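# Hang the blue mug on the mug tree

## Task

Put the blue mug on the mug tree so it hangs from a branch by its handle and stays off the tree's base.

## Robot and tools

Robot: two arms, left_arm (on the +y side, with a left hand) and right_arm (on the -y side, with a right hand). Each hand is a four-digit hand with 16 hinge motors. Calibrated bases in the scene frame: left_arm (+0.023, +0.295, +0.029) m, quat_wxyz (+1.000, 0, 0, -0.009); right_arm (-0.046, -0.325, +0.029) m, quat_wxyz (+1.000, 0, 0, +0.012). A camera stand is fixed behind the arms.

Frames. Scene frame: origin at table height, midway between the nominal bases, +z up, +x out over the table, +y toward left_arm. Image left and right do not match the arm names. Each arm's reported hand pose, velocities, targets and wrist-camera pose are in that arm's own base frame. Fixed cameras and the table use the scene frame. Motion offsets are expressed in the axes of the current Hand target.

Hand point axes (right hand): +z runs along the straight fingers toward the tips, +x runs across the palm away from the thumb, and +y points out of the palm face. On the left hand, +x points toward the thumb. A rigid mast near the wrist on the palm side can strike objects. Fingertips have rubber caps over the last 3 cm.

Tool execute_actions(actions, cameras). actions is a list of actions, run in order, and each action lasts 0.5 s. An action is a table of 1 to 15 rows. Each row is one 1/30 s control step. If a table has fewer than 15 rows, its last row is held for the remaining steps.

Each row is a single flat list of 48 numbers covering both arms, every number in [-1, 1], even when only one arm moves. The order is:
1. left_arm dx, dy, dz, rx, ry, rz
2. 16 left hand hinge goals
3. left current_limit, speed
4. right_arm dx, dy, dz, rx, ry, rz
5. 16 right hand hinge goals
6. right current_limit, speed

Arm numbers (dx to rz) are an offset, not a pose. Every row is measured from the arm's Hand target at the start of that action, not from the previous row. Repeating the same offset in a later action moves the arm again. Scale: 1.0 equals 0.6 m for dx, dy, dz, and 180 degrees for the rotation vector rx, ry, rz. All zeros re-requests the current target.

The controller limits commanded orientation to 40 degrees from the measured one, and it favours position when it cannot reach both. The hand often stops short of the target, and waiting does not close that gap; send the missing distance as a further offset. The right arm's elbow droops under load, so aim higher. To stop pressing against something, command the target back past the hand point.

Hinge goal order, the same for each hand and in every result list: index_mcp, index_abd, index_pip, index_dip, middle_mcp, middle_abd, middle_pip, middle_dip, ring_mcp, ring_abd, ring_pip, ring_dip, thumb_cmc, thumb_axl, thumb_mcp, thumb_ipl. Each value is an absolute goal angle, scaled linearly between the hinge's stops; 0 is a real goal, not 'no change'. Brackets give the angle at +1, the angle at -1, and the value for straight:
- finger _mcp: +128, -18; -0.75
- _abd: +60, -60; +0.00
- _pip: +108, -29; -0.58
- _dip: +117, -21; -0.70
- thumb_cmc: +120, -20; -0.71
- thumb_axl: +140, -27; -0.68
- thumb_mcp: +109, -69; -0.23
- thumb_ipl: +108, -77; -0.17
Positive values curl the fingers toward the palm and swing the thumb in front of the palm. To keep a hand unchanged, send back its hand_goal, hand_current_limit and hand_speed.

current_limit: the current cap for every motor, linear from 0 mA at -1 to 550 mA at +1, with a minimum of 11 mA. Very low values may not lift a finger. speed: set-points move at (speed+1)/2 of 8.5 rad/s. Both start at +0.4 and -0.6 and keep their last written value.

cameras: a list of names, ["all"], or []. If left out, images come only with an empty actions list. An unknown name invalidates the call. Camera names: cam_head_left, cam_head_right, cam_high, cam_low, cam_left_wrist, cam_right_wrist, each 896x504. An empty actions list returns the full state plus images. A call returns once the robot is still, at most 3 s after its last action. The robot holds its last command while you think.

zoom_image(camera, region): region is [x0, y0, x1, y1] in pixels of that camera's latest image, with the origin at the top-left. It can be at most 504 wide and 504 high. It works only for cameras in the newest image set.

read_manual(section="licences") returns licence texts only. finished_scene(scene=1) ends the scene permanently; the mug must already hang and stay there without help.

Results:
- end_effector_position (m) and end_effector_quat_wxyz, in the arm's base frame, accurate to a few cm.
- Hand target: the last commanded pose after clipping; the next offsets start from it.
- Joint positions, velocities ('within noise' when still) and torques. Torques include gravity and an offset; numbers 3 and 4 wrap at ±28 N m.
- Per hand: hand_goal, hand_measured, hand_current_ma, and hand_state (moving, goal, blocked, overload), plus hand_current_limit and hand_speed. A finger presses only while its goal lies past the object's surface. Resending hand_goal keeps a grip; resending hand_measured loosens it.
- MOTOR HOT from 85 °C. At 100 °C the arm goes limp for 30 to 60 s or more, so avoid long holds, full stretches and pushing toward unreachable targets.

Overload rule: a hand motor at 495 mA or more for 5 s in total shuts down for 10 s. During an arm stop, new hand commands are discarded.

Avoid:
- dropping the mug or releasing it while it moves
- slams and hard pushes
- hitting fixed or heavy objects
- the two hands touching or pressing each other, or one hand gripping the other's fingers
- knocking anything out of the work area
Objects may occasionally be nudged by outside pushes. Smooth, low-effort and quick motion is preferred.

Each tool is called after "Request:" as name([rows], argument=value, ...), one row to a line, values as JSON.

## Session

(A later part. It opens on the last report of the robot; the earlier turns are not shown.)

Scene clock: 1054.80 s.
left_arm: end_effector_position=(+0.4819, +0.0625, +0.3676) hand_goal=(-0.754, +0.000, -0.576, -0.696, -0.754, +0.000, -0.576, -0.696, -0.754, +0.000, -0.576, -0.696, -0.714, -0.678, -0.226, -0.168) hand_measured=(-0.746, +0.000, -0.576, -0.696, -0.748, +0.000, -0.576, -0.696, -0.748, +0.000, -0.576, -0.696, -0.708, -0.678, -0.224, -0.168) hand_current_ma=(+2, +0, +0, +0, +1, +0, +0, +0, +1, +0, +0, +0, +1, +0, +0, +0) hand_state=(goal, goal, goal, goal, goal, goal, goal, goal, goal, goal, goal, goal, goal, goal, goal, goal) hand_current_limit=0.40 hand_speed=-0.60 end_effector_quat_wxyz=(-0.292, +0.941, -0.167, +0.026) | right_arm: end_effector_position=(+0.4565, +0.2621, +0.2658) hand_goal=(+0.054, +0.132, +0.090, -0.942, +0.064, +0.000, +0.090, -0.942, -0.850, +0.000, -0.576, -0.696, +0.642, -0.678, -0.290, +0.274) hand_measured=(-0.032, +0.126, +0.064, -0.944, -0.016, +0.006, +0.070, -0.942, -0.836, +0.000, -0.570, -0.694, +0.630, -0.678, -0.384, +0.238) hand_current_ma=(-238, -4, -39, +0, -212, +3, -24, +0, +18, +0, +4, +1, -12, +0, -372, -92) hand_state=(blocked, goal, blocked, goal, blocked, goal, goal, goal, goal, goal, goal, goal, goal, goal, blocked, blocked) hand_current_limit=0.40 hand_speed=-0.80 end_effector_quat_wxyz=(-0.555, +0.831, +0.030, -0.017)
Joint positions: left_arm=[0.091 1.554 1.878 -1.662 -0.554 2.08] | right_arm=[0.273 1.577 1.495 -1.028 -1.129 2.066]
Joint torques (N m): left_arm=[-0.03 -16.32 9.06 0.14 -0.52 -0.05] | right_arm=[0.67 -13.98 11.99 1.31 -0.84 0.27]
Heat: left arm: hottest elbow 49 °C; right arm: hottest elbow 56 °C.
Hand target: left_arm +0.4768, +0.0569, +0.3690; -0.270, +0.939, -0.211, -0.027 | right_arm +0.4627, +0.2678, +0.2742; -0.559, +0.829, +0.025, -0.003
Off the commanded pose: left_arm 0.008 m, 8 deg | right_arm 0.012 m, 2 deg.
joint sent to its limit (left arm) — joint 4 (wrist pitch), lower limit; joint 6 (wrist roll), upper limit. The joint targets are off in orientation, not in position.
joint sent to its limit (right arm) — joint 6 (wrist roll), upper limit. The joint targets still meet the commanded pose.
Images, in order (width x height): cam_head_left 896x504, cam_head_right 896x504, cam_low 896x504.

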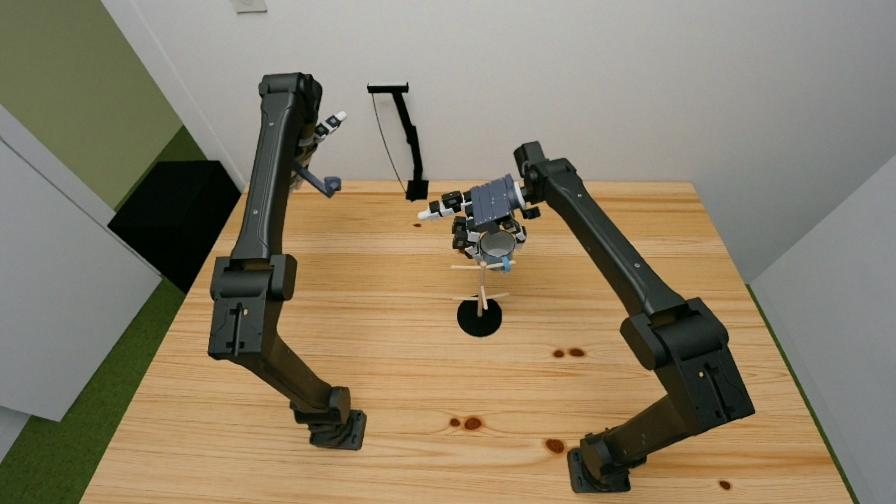

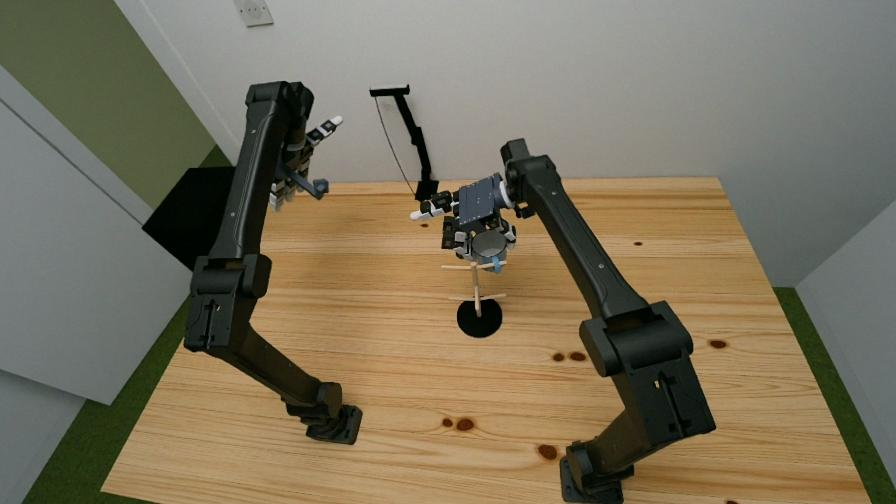

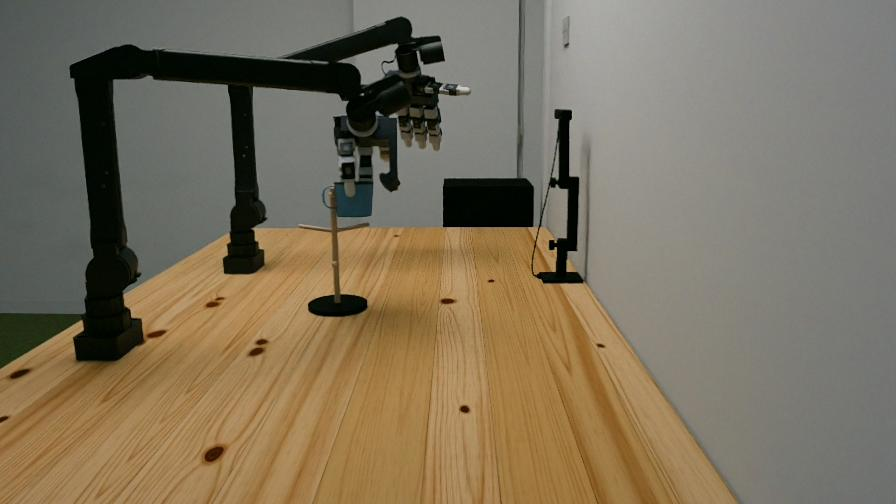

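Request:
execute_actions([
  [[0,0,0,0,0,0,-0.754,0,-0.576,-0.696,-0.754,0,-0.576,-0.696,-0.754,0,-0.576,-0.696,-0.714,-0.678,-0.226,-0.168,0.4,-0.6,-0.0005,0.0154,0.0063,0,0,0,0.054,0.132,0.09,-0.942,0.064,0,0.09,-0.942,-0.85,0,-0.576,-0.696,0.642,-0.678,-0.29,0.274,0.4,-0.8]],
], cameras=["cam_low", "cam_head_left"])

Request:
zoom_image(camera="cam_low", region=[290, 140, 390, 240])

Request:
zoom_image(camera="cam_head_left", region=[440, 200, 570, 310])

Scene clock: 1059.57 s.
left_arm: end_effector_position=(+0.4819, +0.0625, +0.3676) hand_goal=(-0.754, +0.000, -0.576, -0.696, -0.754, +0.000, -0.576, -0.696, -0.754, +0.000, -0.576, -0.696, -0.714, -0.678, -0.226, -0.168) hand_measured=(-0.746, +0.000, -0.576, -0.696, -0.748, +0.000, -0.576, -0.696, -0.748, +0.000, -0.576, -0.696, -0.708, -0.678, -0.224, -0.168) hand_current_ma=(+2, +0, +0, +0, +1, +0, +0, +0, +1, +0, +0, +0, +1, +0, +0, +0) hand_state=(goal, goal, goal, goal, goal, goal, goal, goal, goal, goal, goal, goal, goal, goal, goal, goal) hand_current_limit=0.40 hand_speed=-0.60 end_effector_quat_wxyz=(-0.292, +0.941, -0.167, +0.026) | right_arm: end_effector_position=(+0.4601, +0.2631, +0.2631) hand_goal=(+0.054, +0.132, +0.090, -0.942, +0.064, +0.000, +0.090, -0.942, -0.850, +0.000, -0.576, -0.696, +0.642, -0.678, -0.290, +0.274) hand_measured=(-0.032, +0.126, +0.064, -0.944, -0.016, +0.006, +0.070, -0.942, -0.836, +0.000, -0.570, -0.694, +0.630, -0.678, -0.384, +0.238) hand_current_ma=(-238, -4, -39, +0, -212, +3, -24, +0, +18, +0, +4, +1, -12, +0, -372, -92) hand_state=(blocked, goal, blocked, goal, blocked, goal, goal, goal, goal, goal, goal, goal, goal, goal, blocked, blocked) hand_current_limit=0.40 hand_speed=-0.80 end_effector_quat_wxyz=(-0.557, +0.830, +0.034, -0.010)
Joint positions: left_arm=[0.091 1.554 1.878 -1.662 -0.554 2.08] | right_arm=[0.273 1.579 1.488 -1.003 -1.129 2.067]
Joint torques (N m): left_arm=[0.03 -16.26 9.05 0.16 -0.52 -0.05] | right_arm=[0.56 -14.04 10.88 1.43 -0.81 0.27]
Heat: left arm: hottest elbow 49 °C; right arm: hottest elbow 56 °C.
Hand target: left_arm +0.4768, +0.0569, +0.3690; -0.270, +0.939, -0.211, -0.027 | right_arm +0.4626, +0.2678, +0.2642; -0.559, +0.829, +0.025, -0.003
Off the commanded pose: left_arm 0.008 m, 8 deg | right_arm 0.005 m, 1 deg.
joint sent to its limit (left arm) — joint 4 (wrist pitch), lower limit; joint 6 (wrist roll), upper limit. The joint targets are off in orientation, not in position.
joint sent to its limit (right arm) — joint 6 (wrist roll), upper limit. The joint targets still meet the commanded pose.
Images, in order (width x height): cam_head_left 896x504, cam_low 896x504.

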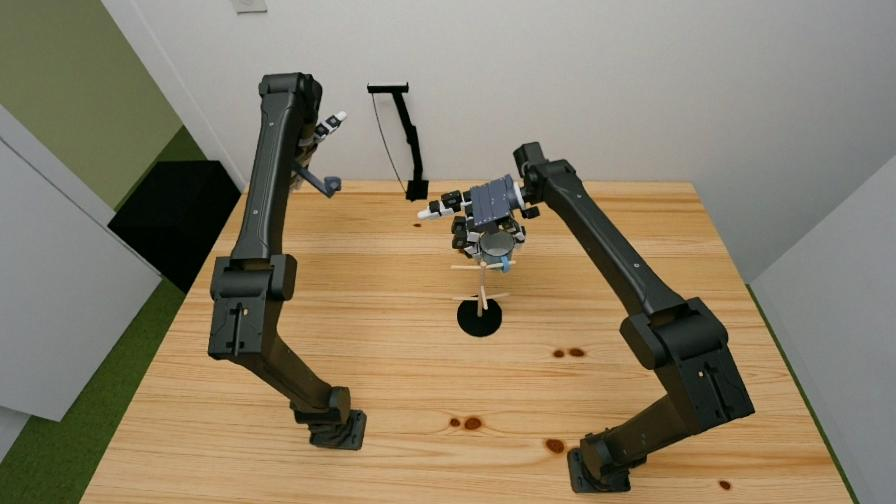

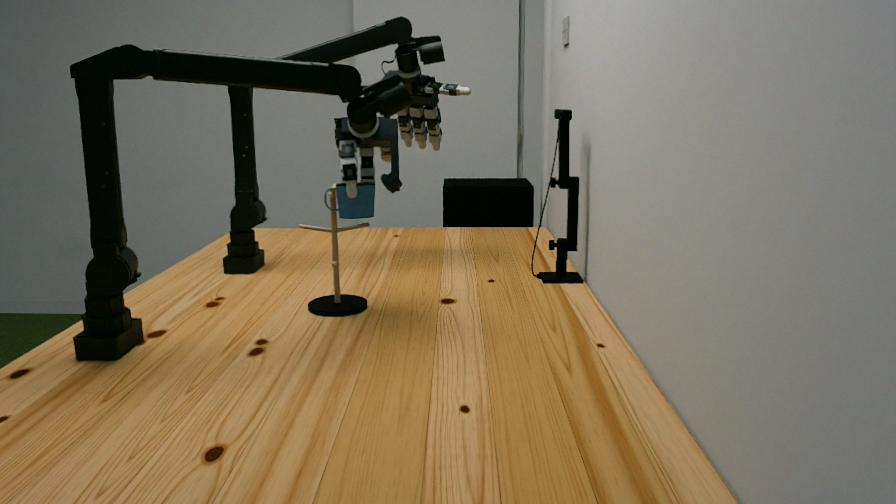

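Scaled by 5.040 from the camera's 896x504 image, which has a finer 1280x720 frame.

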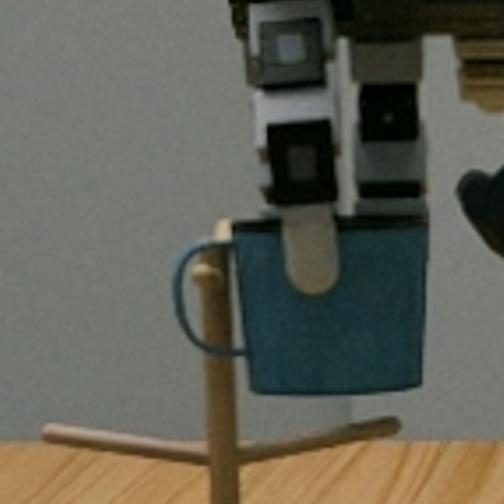

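Scaled by 3.877 from the camera's 896x504 image, which has a finer 1280x720 frame.

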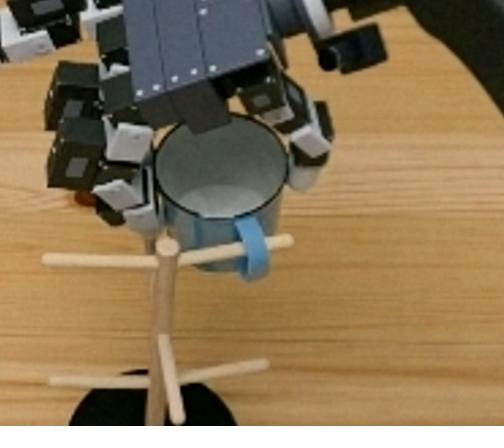

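Request:
execute_actions([
  [[0,0,0,0,0,0,-0.754,0,-0.576,-0.696,-0.754,0,-0.576,-0.696,-0.754,0,-0.576,-0.696,-0.714,-0.678,-0.226,-0.168,0.4,-0.6,-0.0038,0.0154,0.0063,0,0,0,0.054,0.132,0.09,-0.942,0.064,0,0.09,-0.942,-0.85,0,-0.576,-0.696,0.642,-0.678,-0.29,0.274,0.4,-0.8]],
], cameras=["cam_low", "cam_head_left"])

Request:
zoom_image(camera="cam_low", region=[290, 140, 390, 240])

Request:
zoom_image(camera="cam_head_left", region=[440, 200, 570, 310])

Scene clock: 1063.87 s.
left_arm: end_effector_position=(+0.4819, +0.0625, +0.3676) hand_goal=(-0.754, +0.000, -0.576, -0.696, -0.754, +0.000, -0.576, -0.696, -0.754, +0.000, -0.576, -0.696, -0.714, -0.678, -0.226, -0.168) hand_measured=(-0.746, +0.000, -0.576, -0.696, -0.748, +0.000, -0.576, -0.696, -0.748, +0.000, -0.576, -0.696, -0.708, -0.678, -0.224, -0.168) hand_current_ma=(+2, +0, +0, +0, +1, +0, +0, +0, +1, +0, +0, +0, +1, +0, +0, +0) hand_state=(goal, goal, goal, goal, goal, goal, goal, goal, goal, goal, goal, goal, goal, goal, goal, goal) hand_current_limit=0.40 hand_speed=-0.60 end_effector_quat_wxyz=(-0.292, +0.941, -0.167, +0.026) | right_arm: end_effector_position=(+0.4583, +0.2627, +0.2529) hand_goal=(+0.054, +0.132, +0.090, -0.942, +0.064, +0.000, +0.090, -0.942, -0.850, +0.000, -0.576, -0.696, +0.642, -0.678, -0.290, +0.274) hand_measured=(-0.032, +0.126, +0.064, -0.944, -0.016, +0.006, +0.070, -0.942, -0.836, +0.000, -0.570, -0.694, +0.628, -0.678, -0.384, +0.238) hand_current_ma=(-238, -4, -39, -1, -212, +3, -27, +0, +18, +0, +4, +1, -16, +0, -372, -92) hand_state=(blocked, goal, blocked, goal, blocked, goal, blocked, goal, goal, goal, goal, goal, goal, goal, blocked, blocked) hand_current_limit=0.40 hand_speed=-0.80 end_effector_quat_wxyz=(-0.556, +0.830, +0.031, -0.012)
Joint positions: left_arm=[0.091 1.554 1.878 -1.662 -0.554 2.08] | right_arm=[0.273 1.579 1.461 -0.977 -1.128 2.073]
Joint torques (N m): left_arm=[0.03 -16.32 9.06 0.16 -0.52 -0.05] | right_arm=[0.38 -14.39 10.58 1.31 -0.85 0.22]
Heat: left arm: hottest elbow 49 °C; right arm: hottest elbow 56 °C.
Hand target: left_arm +0.4768, +0.0569, +0.3690; -0.270, +0.939, -0.211, -0.027 | right_arm +0.4605, +0.2678, +0.2540; -0.559, +0.829, +0.025, -0.003
Off the commanded pose: left_arm 0.008 m, 8 deg | right_arm 0.006 m, 1 deg.
joint sent to its limit (left arm) — joint 4 (wrist pitch), lower limit; joint 6 (wrist roll), upper limit. The joint targets are off in orientation, not in position.
joint sent to its limit (right arm) — joint 6 (wrist roll), upper limit. The joint targets still meet the commanded pose.
Images, in order (width x height): cam_head_left 896x504, cam_low 896x504.

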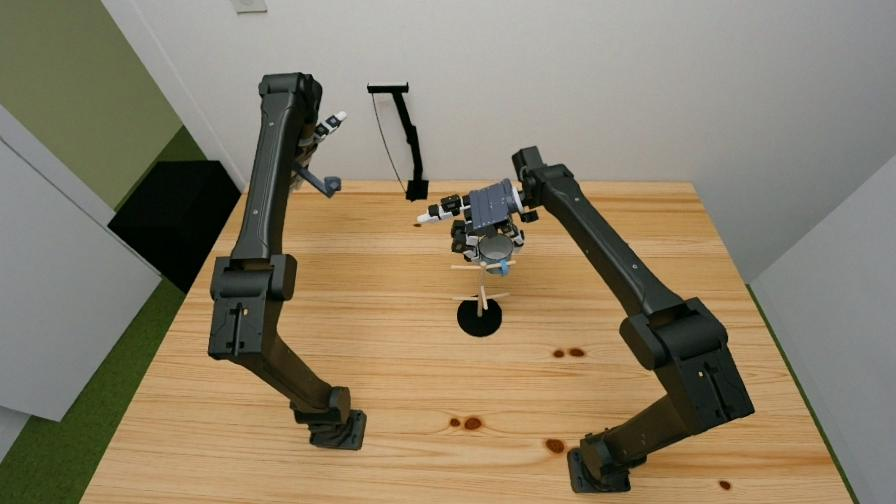

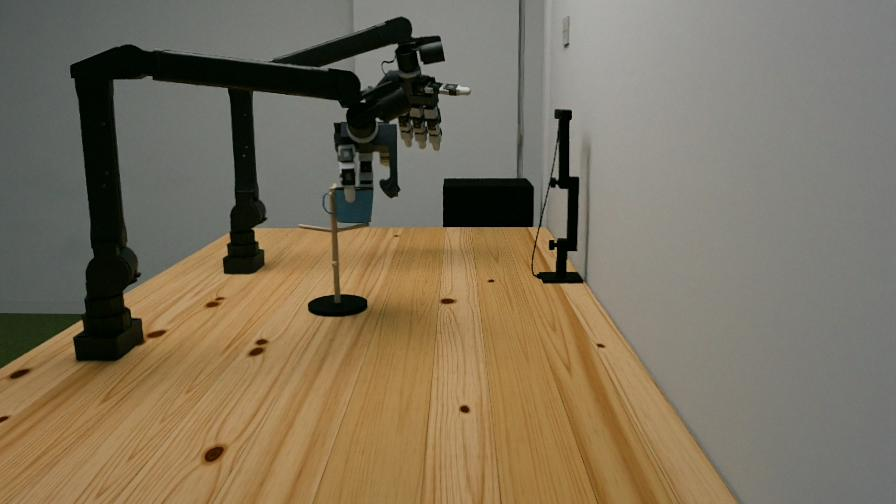

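Scaled by 5.040 from the camera's 896x504 image, which has a finer 1280x720 frame.

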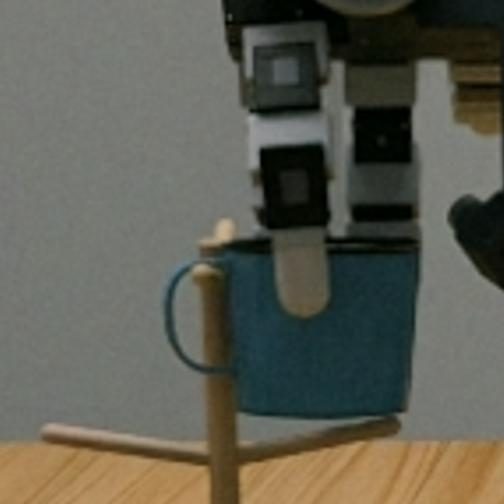

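Scaled by 3.877 from the camera's 896x504 image, which has a finer 1280x720 frame.

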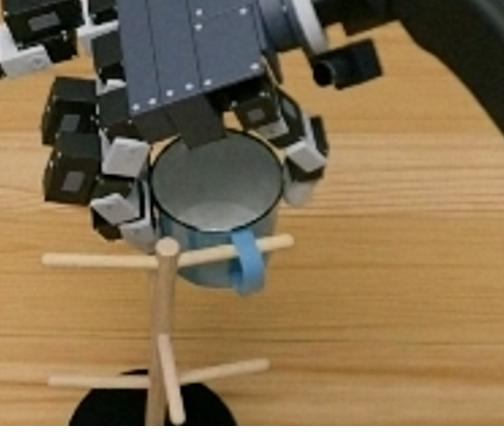

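Request:
execute_actions([
  [[0,0,0,0,0,0,-0.754,0,-0.576,-0.696,-0.754,0,-0.576,-0.696,-0.754,0,-0.576,-0.696,-0.714,-0.678,-0.226,-0.168,0.4,-0.6,-0.007,0.0152,0.0065,0,0,0,0.04,0.132,0.09,-0.942,0.05,0,0.09,-0.942,-0.85,0,-0.576,-0.696,0.642,-0.678,-0.305,0.274,0.4,-0.8]],
], cameras=["cam_low", "cam_head_left"])

Request:
zoom_image(camera="cam_low", region=[290, 140, 390, 240])

Request:
zoom_image(camera="cam_head_left", region=[440, 200, 570, 310])

Scene clock: 1099.60 s.
left_arm: end_effector_position=(+0.4819, +0.0625, +0.3676) hand_goal=(-0.754, +0.000, -0.576, -0.696, -0.754, +0.000, -0.576, -0.696, -0.754, +0.000, -0.576, -0.696, -0.714, -0.678, -0.226, -0.168) hand_measured=(-0.746, +0.000, -0.576, -0.696, -0.748, +0.000, -0.576, -0.696, -0.748, +0.000, -0.576, -0.696, -0.708, -0.678, -0.224, -0.168) hand_current_ma=(+2, +0, +0, +0, +1, +0, +0, +0, +1, +0, +0, +0, +1, +0, +0, +0) hand_state=(goal, goal, goal, goal, goal, goal, goal, goal, goal, goal, goal, goal, goal, goal, goal, goal) hand_current_limit=0.40 hand_speed=-0.60 end_effector_quat_wxyz=(-0.292, +0.941, -0.167, +0.026) | right_arm: end_effector_position=(+0.4569, +0.2626, +0.2437) hand_goal=(+0.040, +0.132, +0.090, -0.942, +0.050, +0.000, +0.090, -0.942, -0.850, +0.000, -0.576, -0.696, +0.642, -0.678, -0.306, +0.274) hand_measured=(-0.032, +0.116, +0.064, -0.950, -0.016, +0.014, +0.068, -0.942, -0.836, +0.000, -0.570, -0.694, +0.628, -0.678, -0.384, +0.238) hand_current_ma=(-182, -15, -39, -6, -159, +11, -30, +0, +18, +0, +4, +1, -17, +0, -283, -92) hand_state=(blocked, goal, blocked, goal, blocked, goal, blocked, goal, goal, goal, goal, goal, goal, goal, blocked, blocked) hand_current_limit=0.40 hand_speed=-0.80 end_effector_quat_wxyz=(-0.557, +0.830, +0.029, -0.013)
Joint positions: left_arm=[0.091 1.554 1.878 -1.662 -0.554 2.08] | right_arm=[0.273 1.579 1.436 -0.95 -1.128 2.081]
Joint torques (N m): left_arm=[0.03 -16.32 9.05 0.14 -0.52 -0.05] | right_arm=[0.73 -14.86 9.84 1.55 -0.78 0.11]
Heat: left arm: hottest elbow 49 °C; right arm: hottest elbow 54 °C.
Hand target: left_arm +0.4768, +0.0569, +0.3690; -0.270, +0.939, -0.211, -0.027 | right_arm +0.4566, +0.2678, +0.2441; -0.559, +0.829, +0.025, -0.003
Off the commanded pose: left_arm 0.008 m, 8 deg | right_arm 0.005 m, 1 deg.
joint sent to its limit (left arm) — joint 4 (wrist pitch), lower limit; joint 6 (wrist roll), upper limit. The joint targets are off in orientation, not in position.
joint sent to its limit (right arm) — joint 6 (wrist roll), upper limit. The joint targets still meet the commanded pose.
Images, in order (width x height): cam_head_left 896x504, cam_low 896x504.

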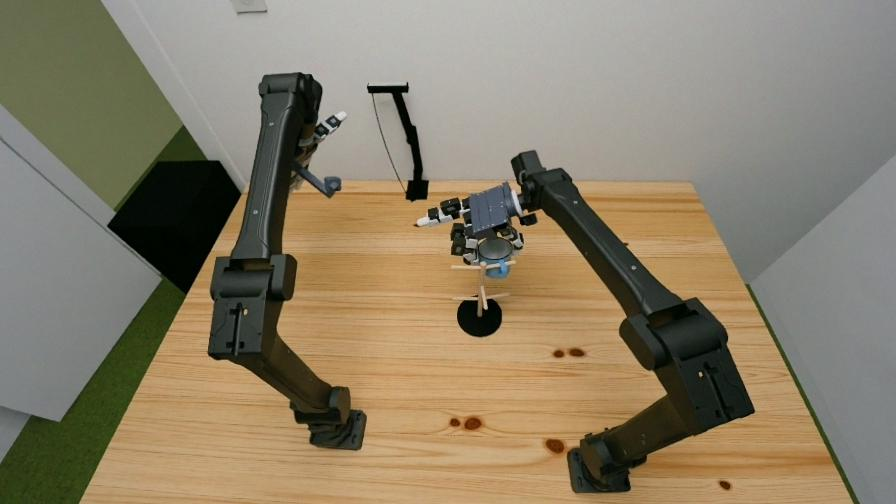

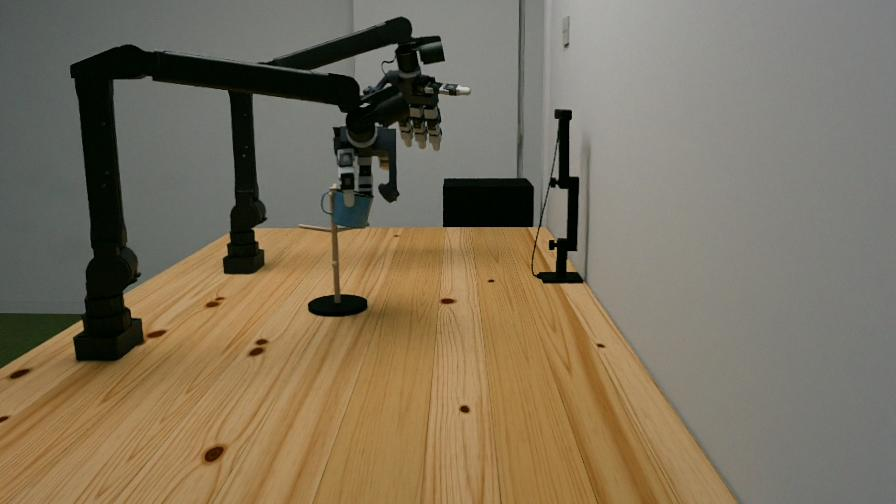

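Scaled by 5.040 from the camera's 896x504 image, which has a finer 1280x720 frame.

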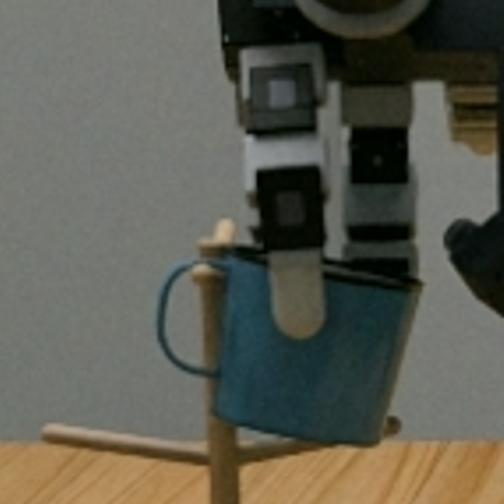

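Scaled by 3.877 from the camera's 896x504 image, which has a finer 1280x720 frame.

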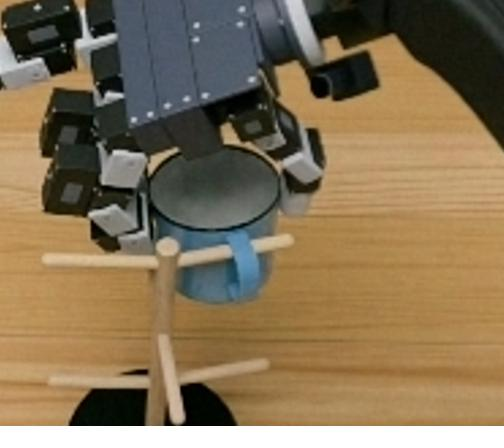

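Request:
execute_actions([
  [[0,0,0,0,0,0,-0.754,0,-0.576,-0.696,-0.754,0,-0.576,-0.696,-0.754,0,-0.576,-0.696,-0.714,-0.678,-0.226,-0.168,0.4,-0.6,-0.0055,0.0092,0.004,0,0,0,0.025,0.132,0.085,-0.942,0.035,0,0.085,-0.942,-0.85,0,-0.576,-0.696,0.642,-0.678,-0.32,0.268,0.4,-0.8]],
  [[0,0,0,0,0,0,-0.754,0,-0.576,-0.696,-0.754,0,-0.576,-0.696,-0.754,0,-0.576,-0.696,-0.714,-0.678,-0.226,-0.168,0.4,-0.6,0,0,0,0,0,0,0.01,0.132,0.08,-0.942,0.02,0,0.08,-0.942,-0.85,0,-0.576,-0.696,0.642,-0.678,-0.335,0.26,0.4,-0.8]],
], cameras=["cam_low", "cam_head_left"])

Request:
zoom_image(camera="cam_low", region=[290, 140, 390, 240])

Request:
zoom_image(camera="cam_head_left", region=[440, 200, 570, 310])

Scene clock: 1107.73 s.
left_arm: end_effector_position=(+0.4819, +0.0625, +0.3676) hand_goal=(-0.754, +0.000, -0.576, -0.696, -0.754, +0.000, -0.576, -0.696, -0.754, +0.000, -0.576, -0.696, -0.714, -0.678, -0.226, -0.168) hand_measured=(-0.746, +0.000, -0.576, -0.696, -0.748, +0.000, -0.576, -0.696, -0.748, +0.000, -0.576, -0.696, -0.708, -0.678, -0.224, -0.168) hand_current_ma=(+2, +0, +0, +0, +1, +0, +0, +0, +1, +0, +0, +0, +1, +0, +0, +0) hand_state=(goal, goal, goal, goal, goal, goal, goal, goal, goal, goal, goal, goal, goal, goal, goal, goal) hand_current_limit=0.40 hand_speed=-0.60 end_effector_quat_wxyz=(-0.292, +0.941, -0.167, +0.026) | right_arm: end_effector_position=(+0.4550, +0.2621, +0.2364) hand_goal=(+0.010, +0.132, +0.080, -0.942, +0.020, +0.000, +0.080, -0.942, -0.850, +0.000, -0.576, -0.696, +0.642, -0.678, -0.336, +0.260) hand_measured=(-0.032, +0.116, +0.062, -0.950, -0.018, +0.016, +0.058, -0.942, -0.836, +0.000, -0.570, -0.694, +0.628, -0.678, -0.386, +0.234) hand_current_ma=(-81, -16, -20, -7, -72, +15, -29, +0, +18, +0, +4, +1, -17, +0, -142, -59) hand_state=(blocked, goal, goal, goal, blocked, goal, blocked, goal, goal, goal, goal, goal, goal, goal, blocked, blocked) hand_current_limit=0.40 hand_speed=-0.80 end_effector_quat_wxyz=(-0.556, +0.830, +0.028, -0.015)
Joint positions: left_arm=[0.091 1.554 1.878 -1.662 -0.554 2.08] | right_arm=[0.273 1.578 1.416 -0.933 -1.128 2.082]
Joint torques (N m): left_arm=[0.03 -16.32 9.06 0.14 -0.52 -0.05] | right_arm=[1.08 -14.92 9.7 1.52 -0.77 0.11]
Heat: left arm: hottest elbow 49 °C; right arm: hottest elbow 55 °C.
Hand target: left_arm +0.4768, +0.0569, +0.3690; -0.270, +0.939, -0.211, -0.027 | right_arm +0.4534, +0.2678, +0.2382; -0.559, +0.829, +0.025, -0.003
Off the commanded pose: left_arm 0.008 m, 8 deg | right_arm 0.006 m, 1 deg.
joint sent to its limit (left arm) — joint 4 (wrist pitch), lower limit; joint 6 (wrist roll), upper limit. The joint targets are off in orientation, not in position.
joint sent to its limit (right arm) — joint 6 (wrist roll), upper limit. The joint targets still meet the commanded pose.
Images, in order (width x height): cam_head_left 896x504, cam_low 896x504.

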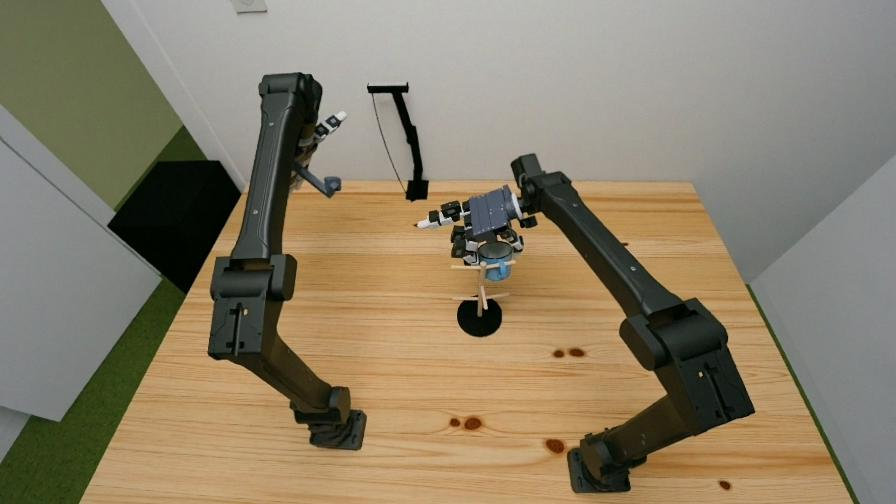

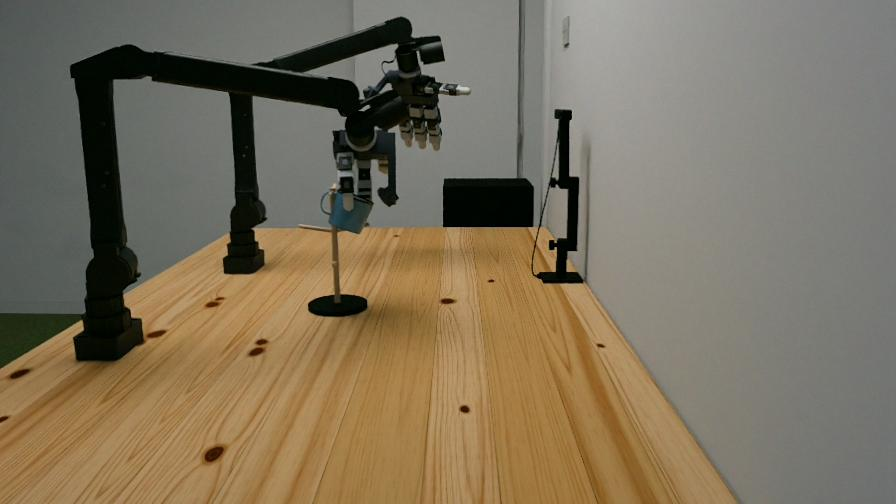

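Scaled by 5.040 from the camera's 896x504 image, which has a finer 1280x720 frame.

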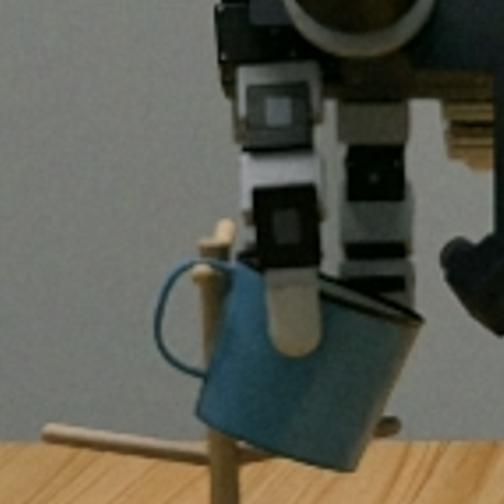

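Scaled by 3.877 from the camera's 896x504 image, which has a finer 1280x720 frame.

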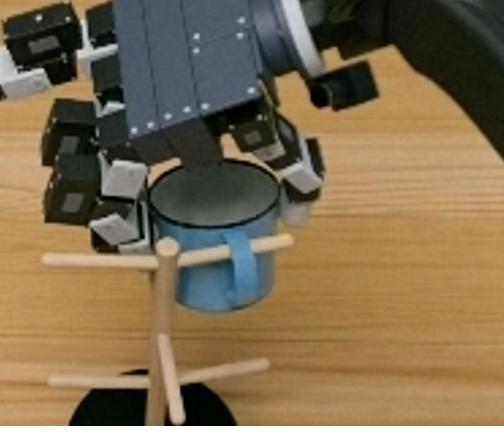

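Request:
execute_actions([
  [[0,0,0,0,0,0,-0.754,0,-0.576,-0.696,-0.754,0,-0.576,-0.696,-0.754,0,-0.576,-0.696,-0.714,-0.678,-0.226,-0.168,0.4,-0.6,-0.006,0.003,0.0012,0,0,0,0,0.132,0.075,-0.942,0.01,0,0.075,-0.942,-0.85,0,-0.576,-0.696,0.642,-0.678,-0.345,0.255,0.4,-0.8]],
  [[0,0,0,0,0,0,-0.754,0,-0.576,-0.696,-0.754,0,-0.576,-0.696,-0.754,0,-0.576,-0.696,-0.714,-0.678,-0.226,-0.168,0.4,-0.6,0,0,0,0,0,0,-0.01,0.132,0.07,-0.942,0,0,0.07,-0.942,-0.85,0,-0.576,-0.696,0.642,-0.678,-0.355,0.25,0.4,-0.8]],
], cameras=["cam_low", "cam_head_left"])

Request:
zoom_image(camera="cam_low", region=[290, 140, 390, 240])

Request:
zoom_image(camera="cam_head_left", region=[440, 200, 570, 310])

Scene clock: 1115.63 s.
left_arm: end_effector_position=(+0.4819, +0.0625, +0.3676) hand_goal=(-0.754, +0.000, -0.576, -0.696, -0.754, +0.000, -0.576, -0.696, -0.754, +0.000, -0.576, -0.696, -0.714, -0.678, -0.226, -0.168) hand_measured=(-0.746, +0.000, -0.576, -0.696, -0.748, +0.000, -0.576, -0.696, -0.748, +0.000, -0.576, -0.696, -0.708, -0.678, -0.224, -0.168) hand_current_ma=(+2, +0, +0, +0, +1, +0, +0, +0, +1, +0, +0, +0, +1, +0, +0, +0) hand_state=(goal, goal, goal, goal, goal, goal, goal, goal, goal, goal, goal, goal, goal, goal, goal, goal) hand_current_limit=0.40 hand_speed=-0.60 end_effector_quat_wxyz=(-0.292, +0.941, -0.167, +0.026) | right_arm: end_effector_position=(+0.4521, +0.2616, +0.2310) hand_goal=(-0.010, +0.132, +0.070, -0.942, +0.000, +0.000, +0.070, -0.942, -0.850, +0.000, -0.576, -0.696, +0.642, -0.678, -0.356, +0.250) hand_measured=(-0.032, +0.116, +0.060, -0.950, -0.026, +0.016, +0.056, -0.942, -0.836, +0.000, -0.570, -0.694, +0.634, -0.678, -0.388, +0.230) hand_current_ma=(-32, -16, -9, -7, -40, +15, -16, +0, +18, +0, +4, +1, -8, +0, -72, -37) hand_state=(blocked, goal, goal, goal, blocked, goal, goal, goal, goal, goal, goal, goal, goal, goal, blocked, goal) hand_current_limit=0.40 hand_speed=-0.80 end_effector_quat_wxyz=(-0.556, +0.831, +0.027, -0.017)
Joint positions: left_arm=[0.091 1.554 1.878 -1.662 -0.554 2.08] | right_arm=[0.274 1.576 1.4 -0.925 -1.128 2.082]
Joint torques (N m): left_arm=[0.03 -16.32 9.05 0.16 -0.52 -0.05] | right_arm=[1.14 -15.38 9.96 1.36 -0.76 0.11]
Heat: left arm: hottest elbow 49 °C; right arm: hottest elbow 54 °C.
Hand target: left_arm +0.4768, +0.0569, +0.3690; -0.270, +0.939, -0.211, -0.027 | right_arm +0.4498, +0.2676, +0.2361; -0.559, +0.829, +0.025, -0.003
Off the commanded pose: left_arm 0.008 m, 8 deg | right_arm 0.008 m, 2 deg.
joint sent to its limit (left arm) — joint 4 (wrist pitch), lower limit; joint 6 (wrist roll), upper limit. The joint targets are off in orientation, not in position.
joint sent to its limit (right arm) — joint 6 (wrist roll), upper limit. The joint targets still meet the commanded pose.
Images, in order (width x height): cam_head_left 896x504, cam_low 896x504.

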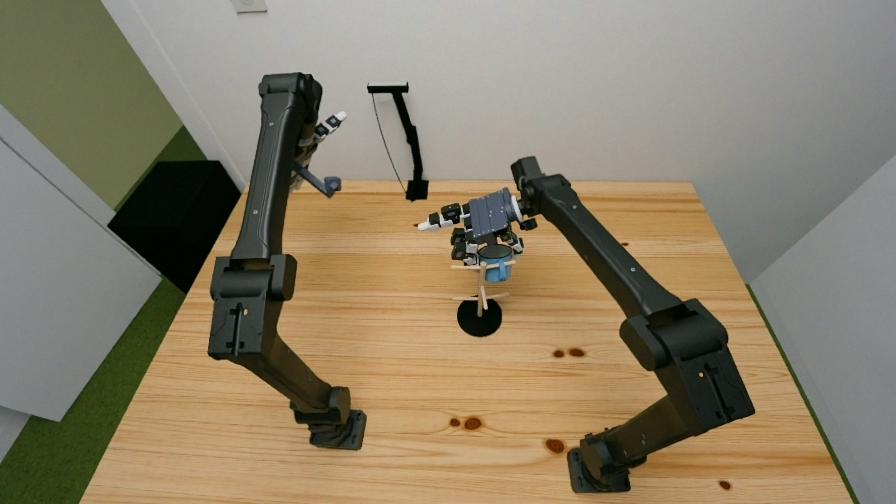

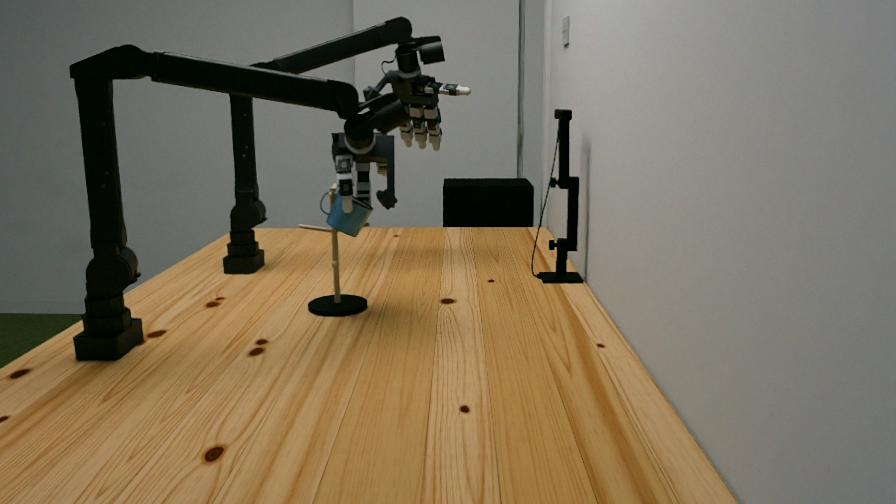

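Scaled by 5.040 from the camera's 896x504 image, which has a finer 1280x720 frame.

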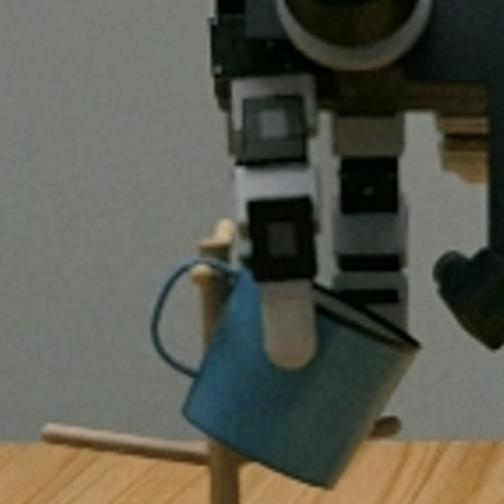

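Scaled by 3.877 from the camera's 896x504 image, which has a finer 1280x720 frame.

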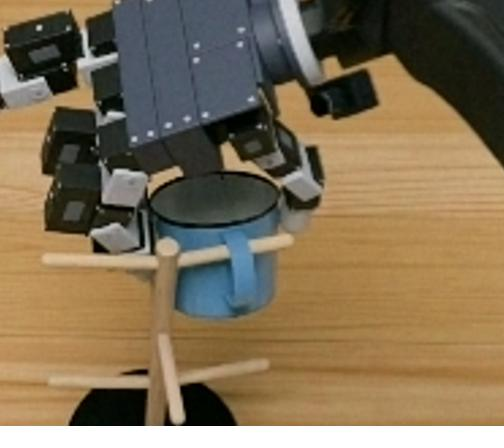

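Request:
execute_actions([
  [[0,0,0,0,0,0,-0.754,0,-0.576,-0.696,-0.754,0,-0.576,-0.696,-0.754,0,-0.576,-0.696,-0.714,-0.678,-0.226,-0.168,0.4,-0.6,0,-0.005,-0.002,0,0,0,-0.018,0.132,0.066,-0.942,-0.01,0,0.066,-0.942,-0.85,0,-0.576,-0.696,0.642,-0.678,-0.364,0.246,0.4,-0.9]],
  [[0,0,0,0,0,0,-0.754,0,-0.576,-0.696,-0.754,0,-0.576,-0.696,-0.754,0,-0.576,-0.696,-0.714,-0.678,-0.226,-0.168,0.4,-0.6,0,0,0,0,0,0,-0.026,0.132,0.062,-0.942,-0.018,0,0.062,-0.942,-0.85,0,-0.576,-0.696,0.642,-0.678,-0.372,0.242,0.4,-0.9]],
], cameras=["cam_low", "cam_head_left"])

Request:
zoom_image(camera="cam_low", region=[290, 140, 390, 240])

Request:
zoom_image(camera="cam_head_left", region=[440, 200, 570, 310])

Scene clock: 1125.33 s.
left_arm: end_effector_position=(+0.4819, +0.0625, +0.3676) hand_goal=(-0.754, +0.000, -0.576, -0.696, -0.754, +0.000, -0.576, -0.696, -0.754, +0.000, -0.576, -0.696, -0.714, -0.678, -0.226, -0.168) hand_measured=(-0.746, +0.000, -0.576, -0.696, -0.748, +0.000, -0.576, -0.696, -0.748, +0.000, -0.576, -0.696, -0.708, -0.678, -0.224, -0.168) hand_current_ma=(+2, +0, +0, +0, +1, +0, +0, +0, +1, +0, +0, +0, +1, +0, +0, +0) hand_state=(goal, goal, goal, goal, goal, goal, goal, goal, goal, goal, goal, goal, goal, goal, goal, goal) hand_current_limit=0.40 hand_speed=-0.60 end_effector_quat_wxyz=(-0.292, +0.941, -0.167, +0.026) | right_arm: end_effector_position=(+0.4521, +0.2616, +0.2310) hand_goal=(-0.026, +0.132, +0.062, -0.942, -0.018, +0.000, +0.062, -0.942, -0.850, +0.000, -0.576, -0.696, +0.642, -0.678, -0.372, +0.242) hand_measured=(-0.034, +0.118, +0.058, -0.950, -0.032, +0.012, +0.054, -0.942, -0.836, +0.000, -0.570, -0.694, +0.634, -0.678, -0.388, +0.230) hand_current_ma=(-7, -11, -3, -7, -15, +11, -7, +0, +18, +0, +4, +1, -6, +0, -28, -17) hand_state=(goal, goal, goal, goal, goal, goal, goal, goal, goal, goal, goal, goal, goal, goal, goal, goal) hand_current_limit=0.40 hand_speed=-0.90 end_effector_quat_wxyz=(-0.556, +0.831, +0.027, -0.017)
Joint positions: left_arm=[0.091 1.554 1.878 -1.662 -0.554 2.08] | right_arm=[0.274 1.576 1.4 -0.925 -1.128 2.082]
Joint torques (N m): left_arm=[-0.03 -16.26 9.05 0.14 -0.52 -0.05] | right_arm=[1.2 -15.85 10.3 1.01 -0.78 0.1]
Heat: left arm: hottest elbow 49 °C; right arm: hottest elbow 54 °C.
Hand target: left_arm +0.4768, +0.0569, +0.3690; -0.270, +0.939, -0.211, -0.027 | right_arm +0.4497, +0.2676, +0.2393; -0.559, +0.829, +0.025, -0.003
Off the commanded pose: left_arm 0.008 m, 8 deg | right_arm 0.011 m, 2 deg.
joint sent to its limit (left arm) — joint 4 (wrist pitch), lower limit; joint 6 (wrist roll), upper limit. The joint targets are off in orientation, not in position.
joint sent to its limit (right arm) — joint 6 (wrist roll), upper limit. The joint targets still meet the commanded pose.
Images, in order (width x height): cam_head_left 896x504, cam_low 896x504.

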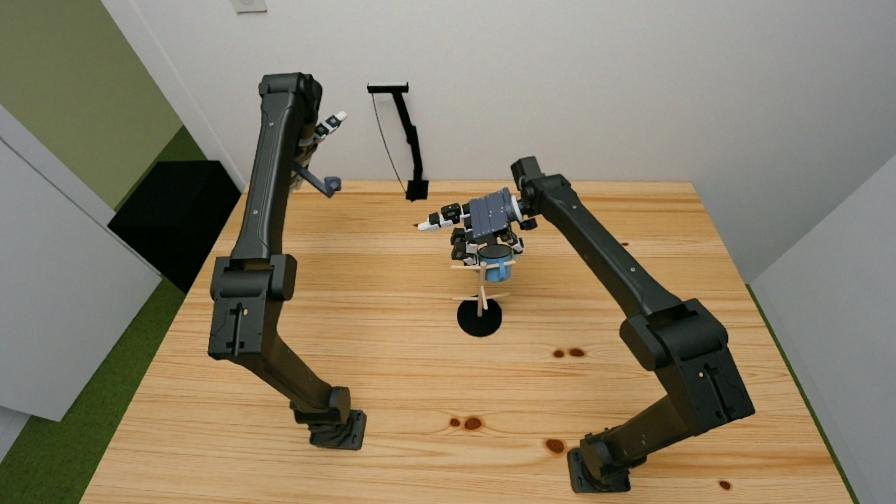

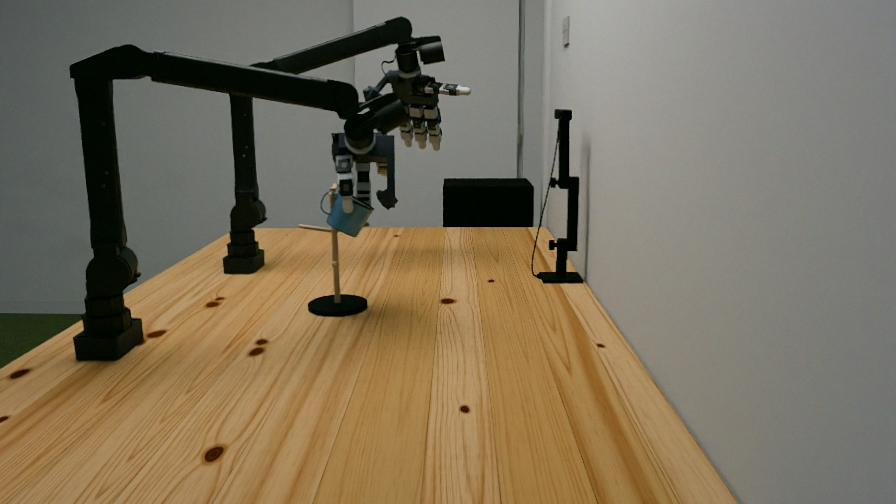

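Scaled by 5.040 from the camera's 896x504 image, which has a finer 1280x720 frame.

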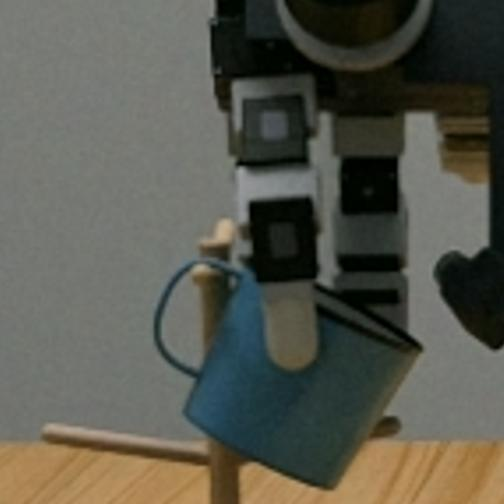

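Scaled by 3.877 from the camera's 896x504 image, which has a finer 1280x720 frame.

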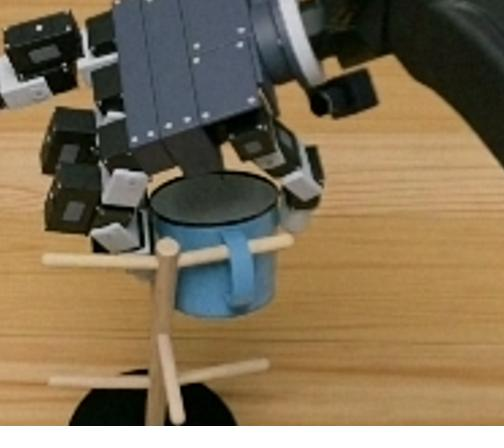

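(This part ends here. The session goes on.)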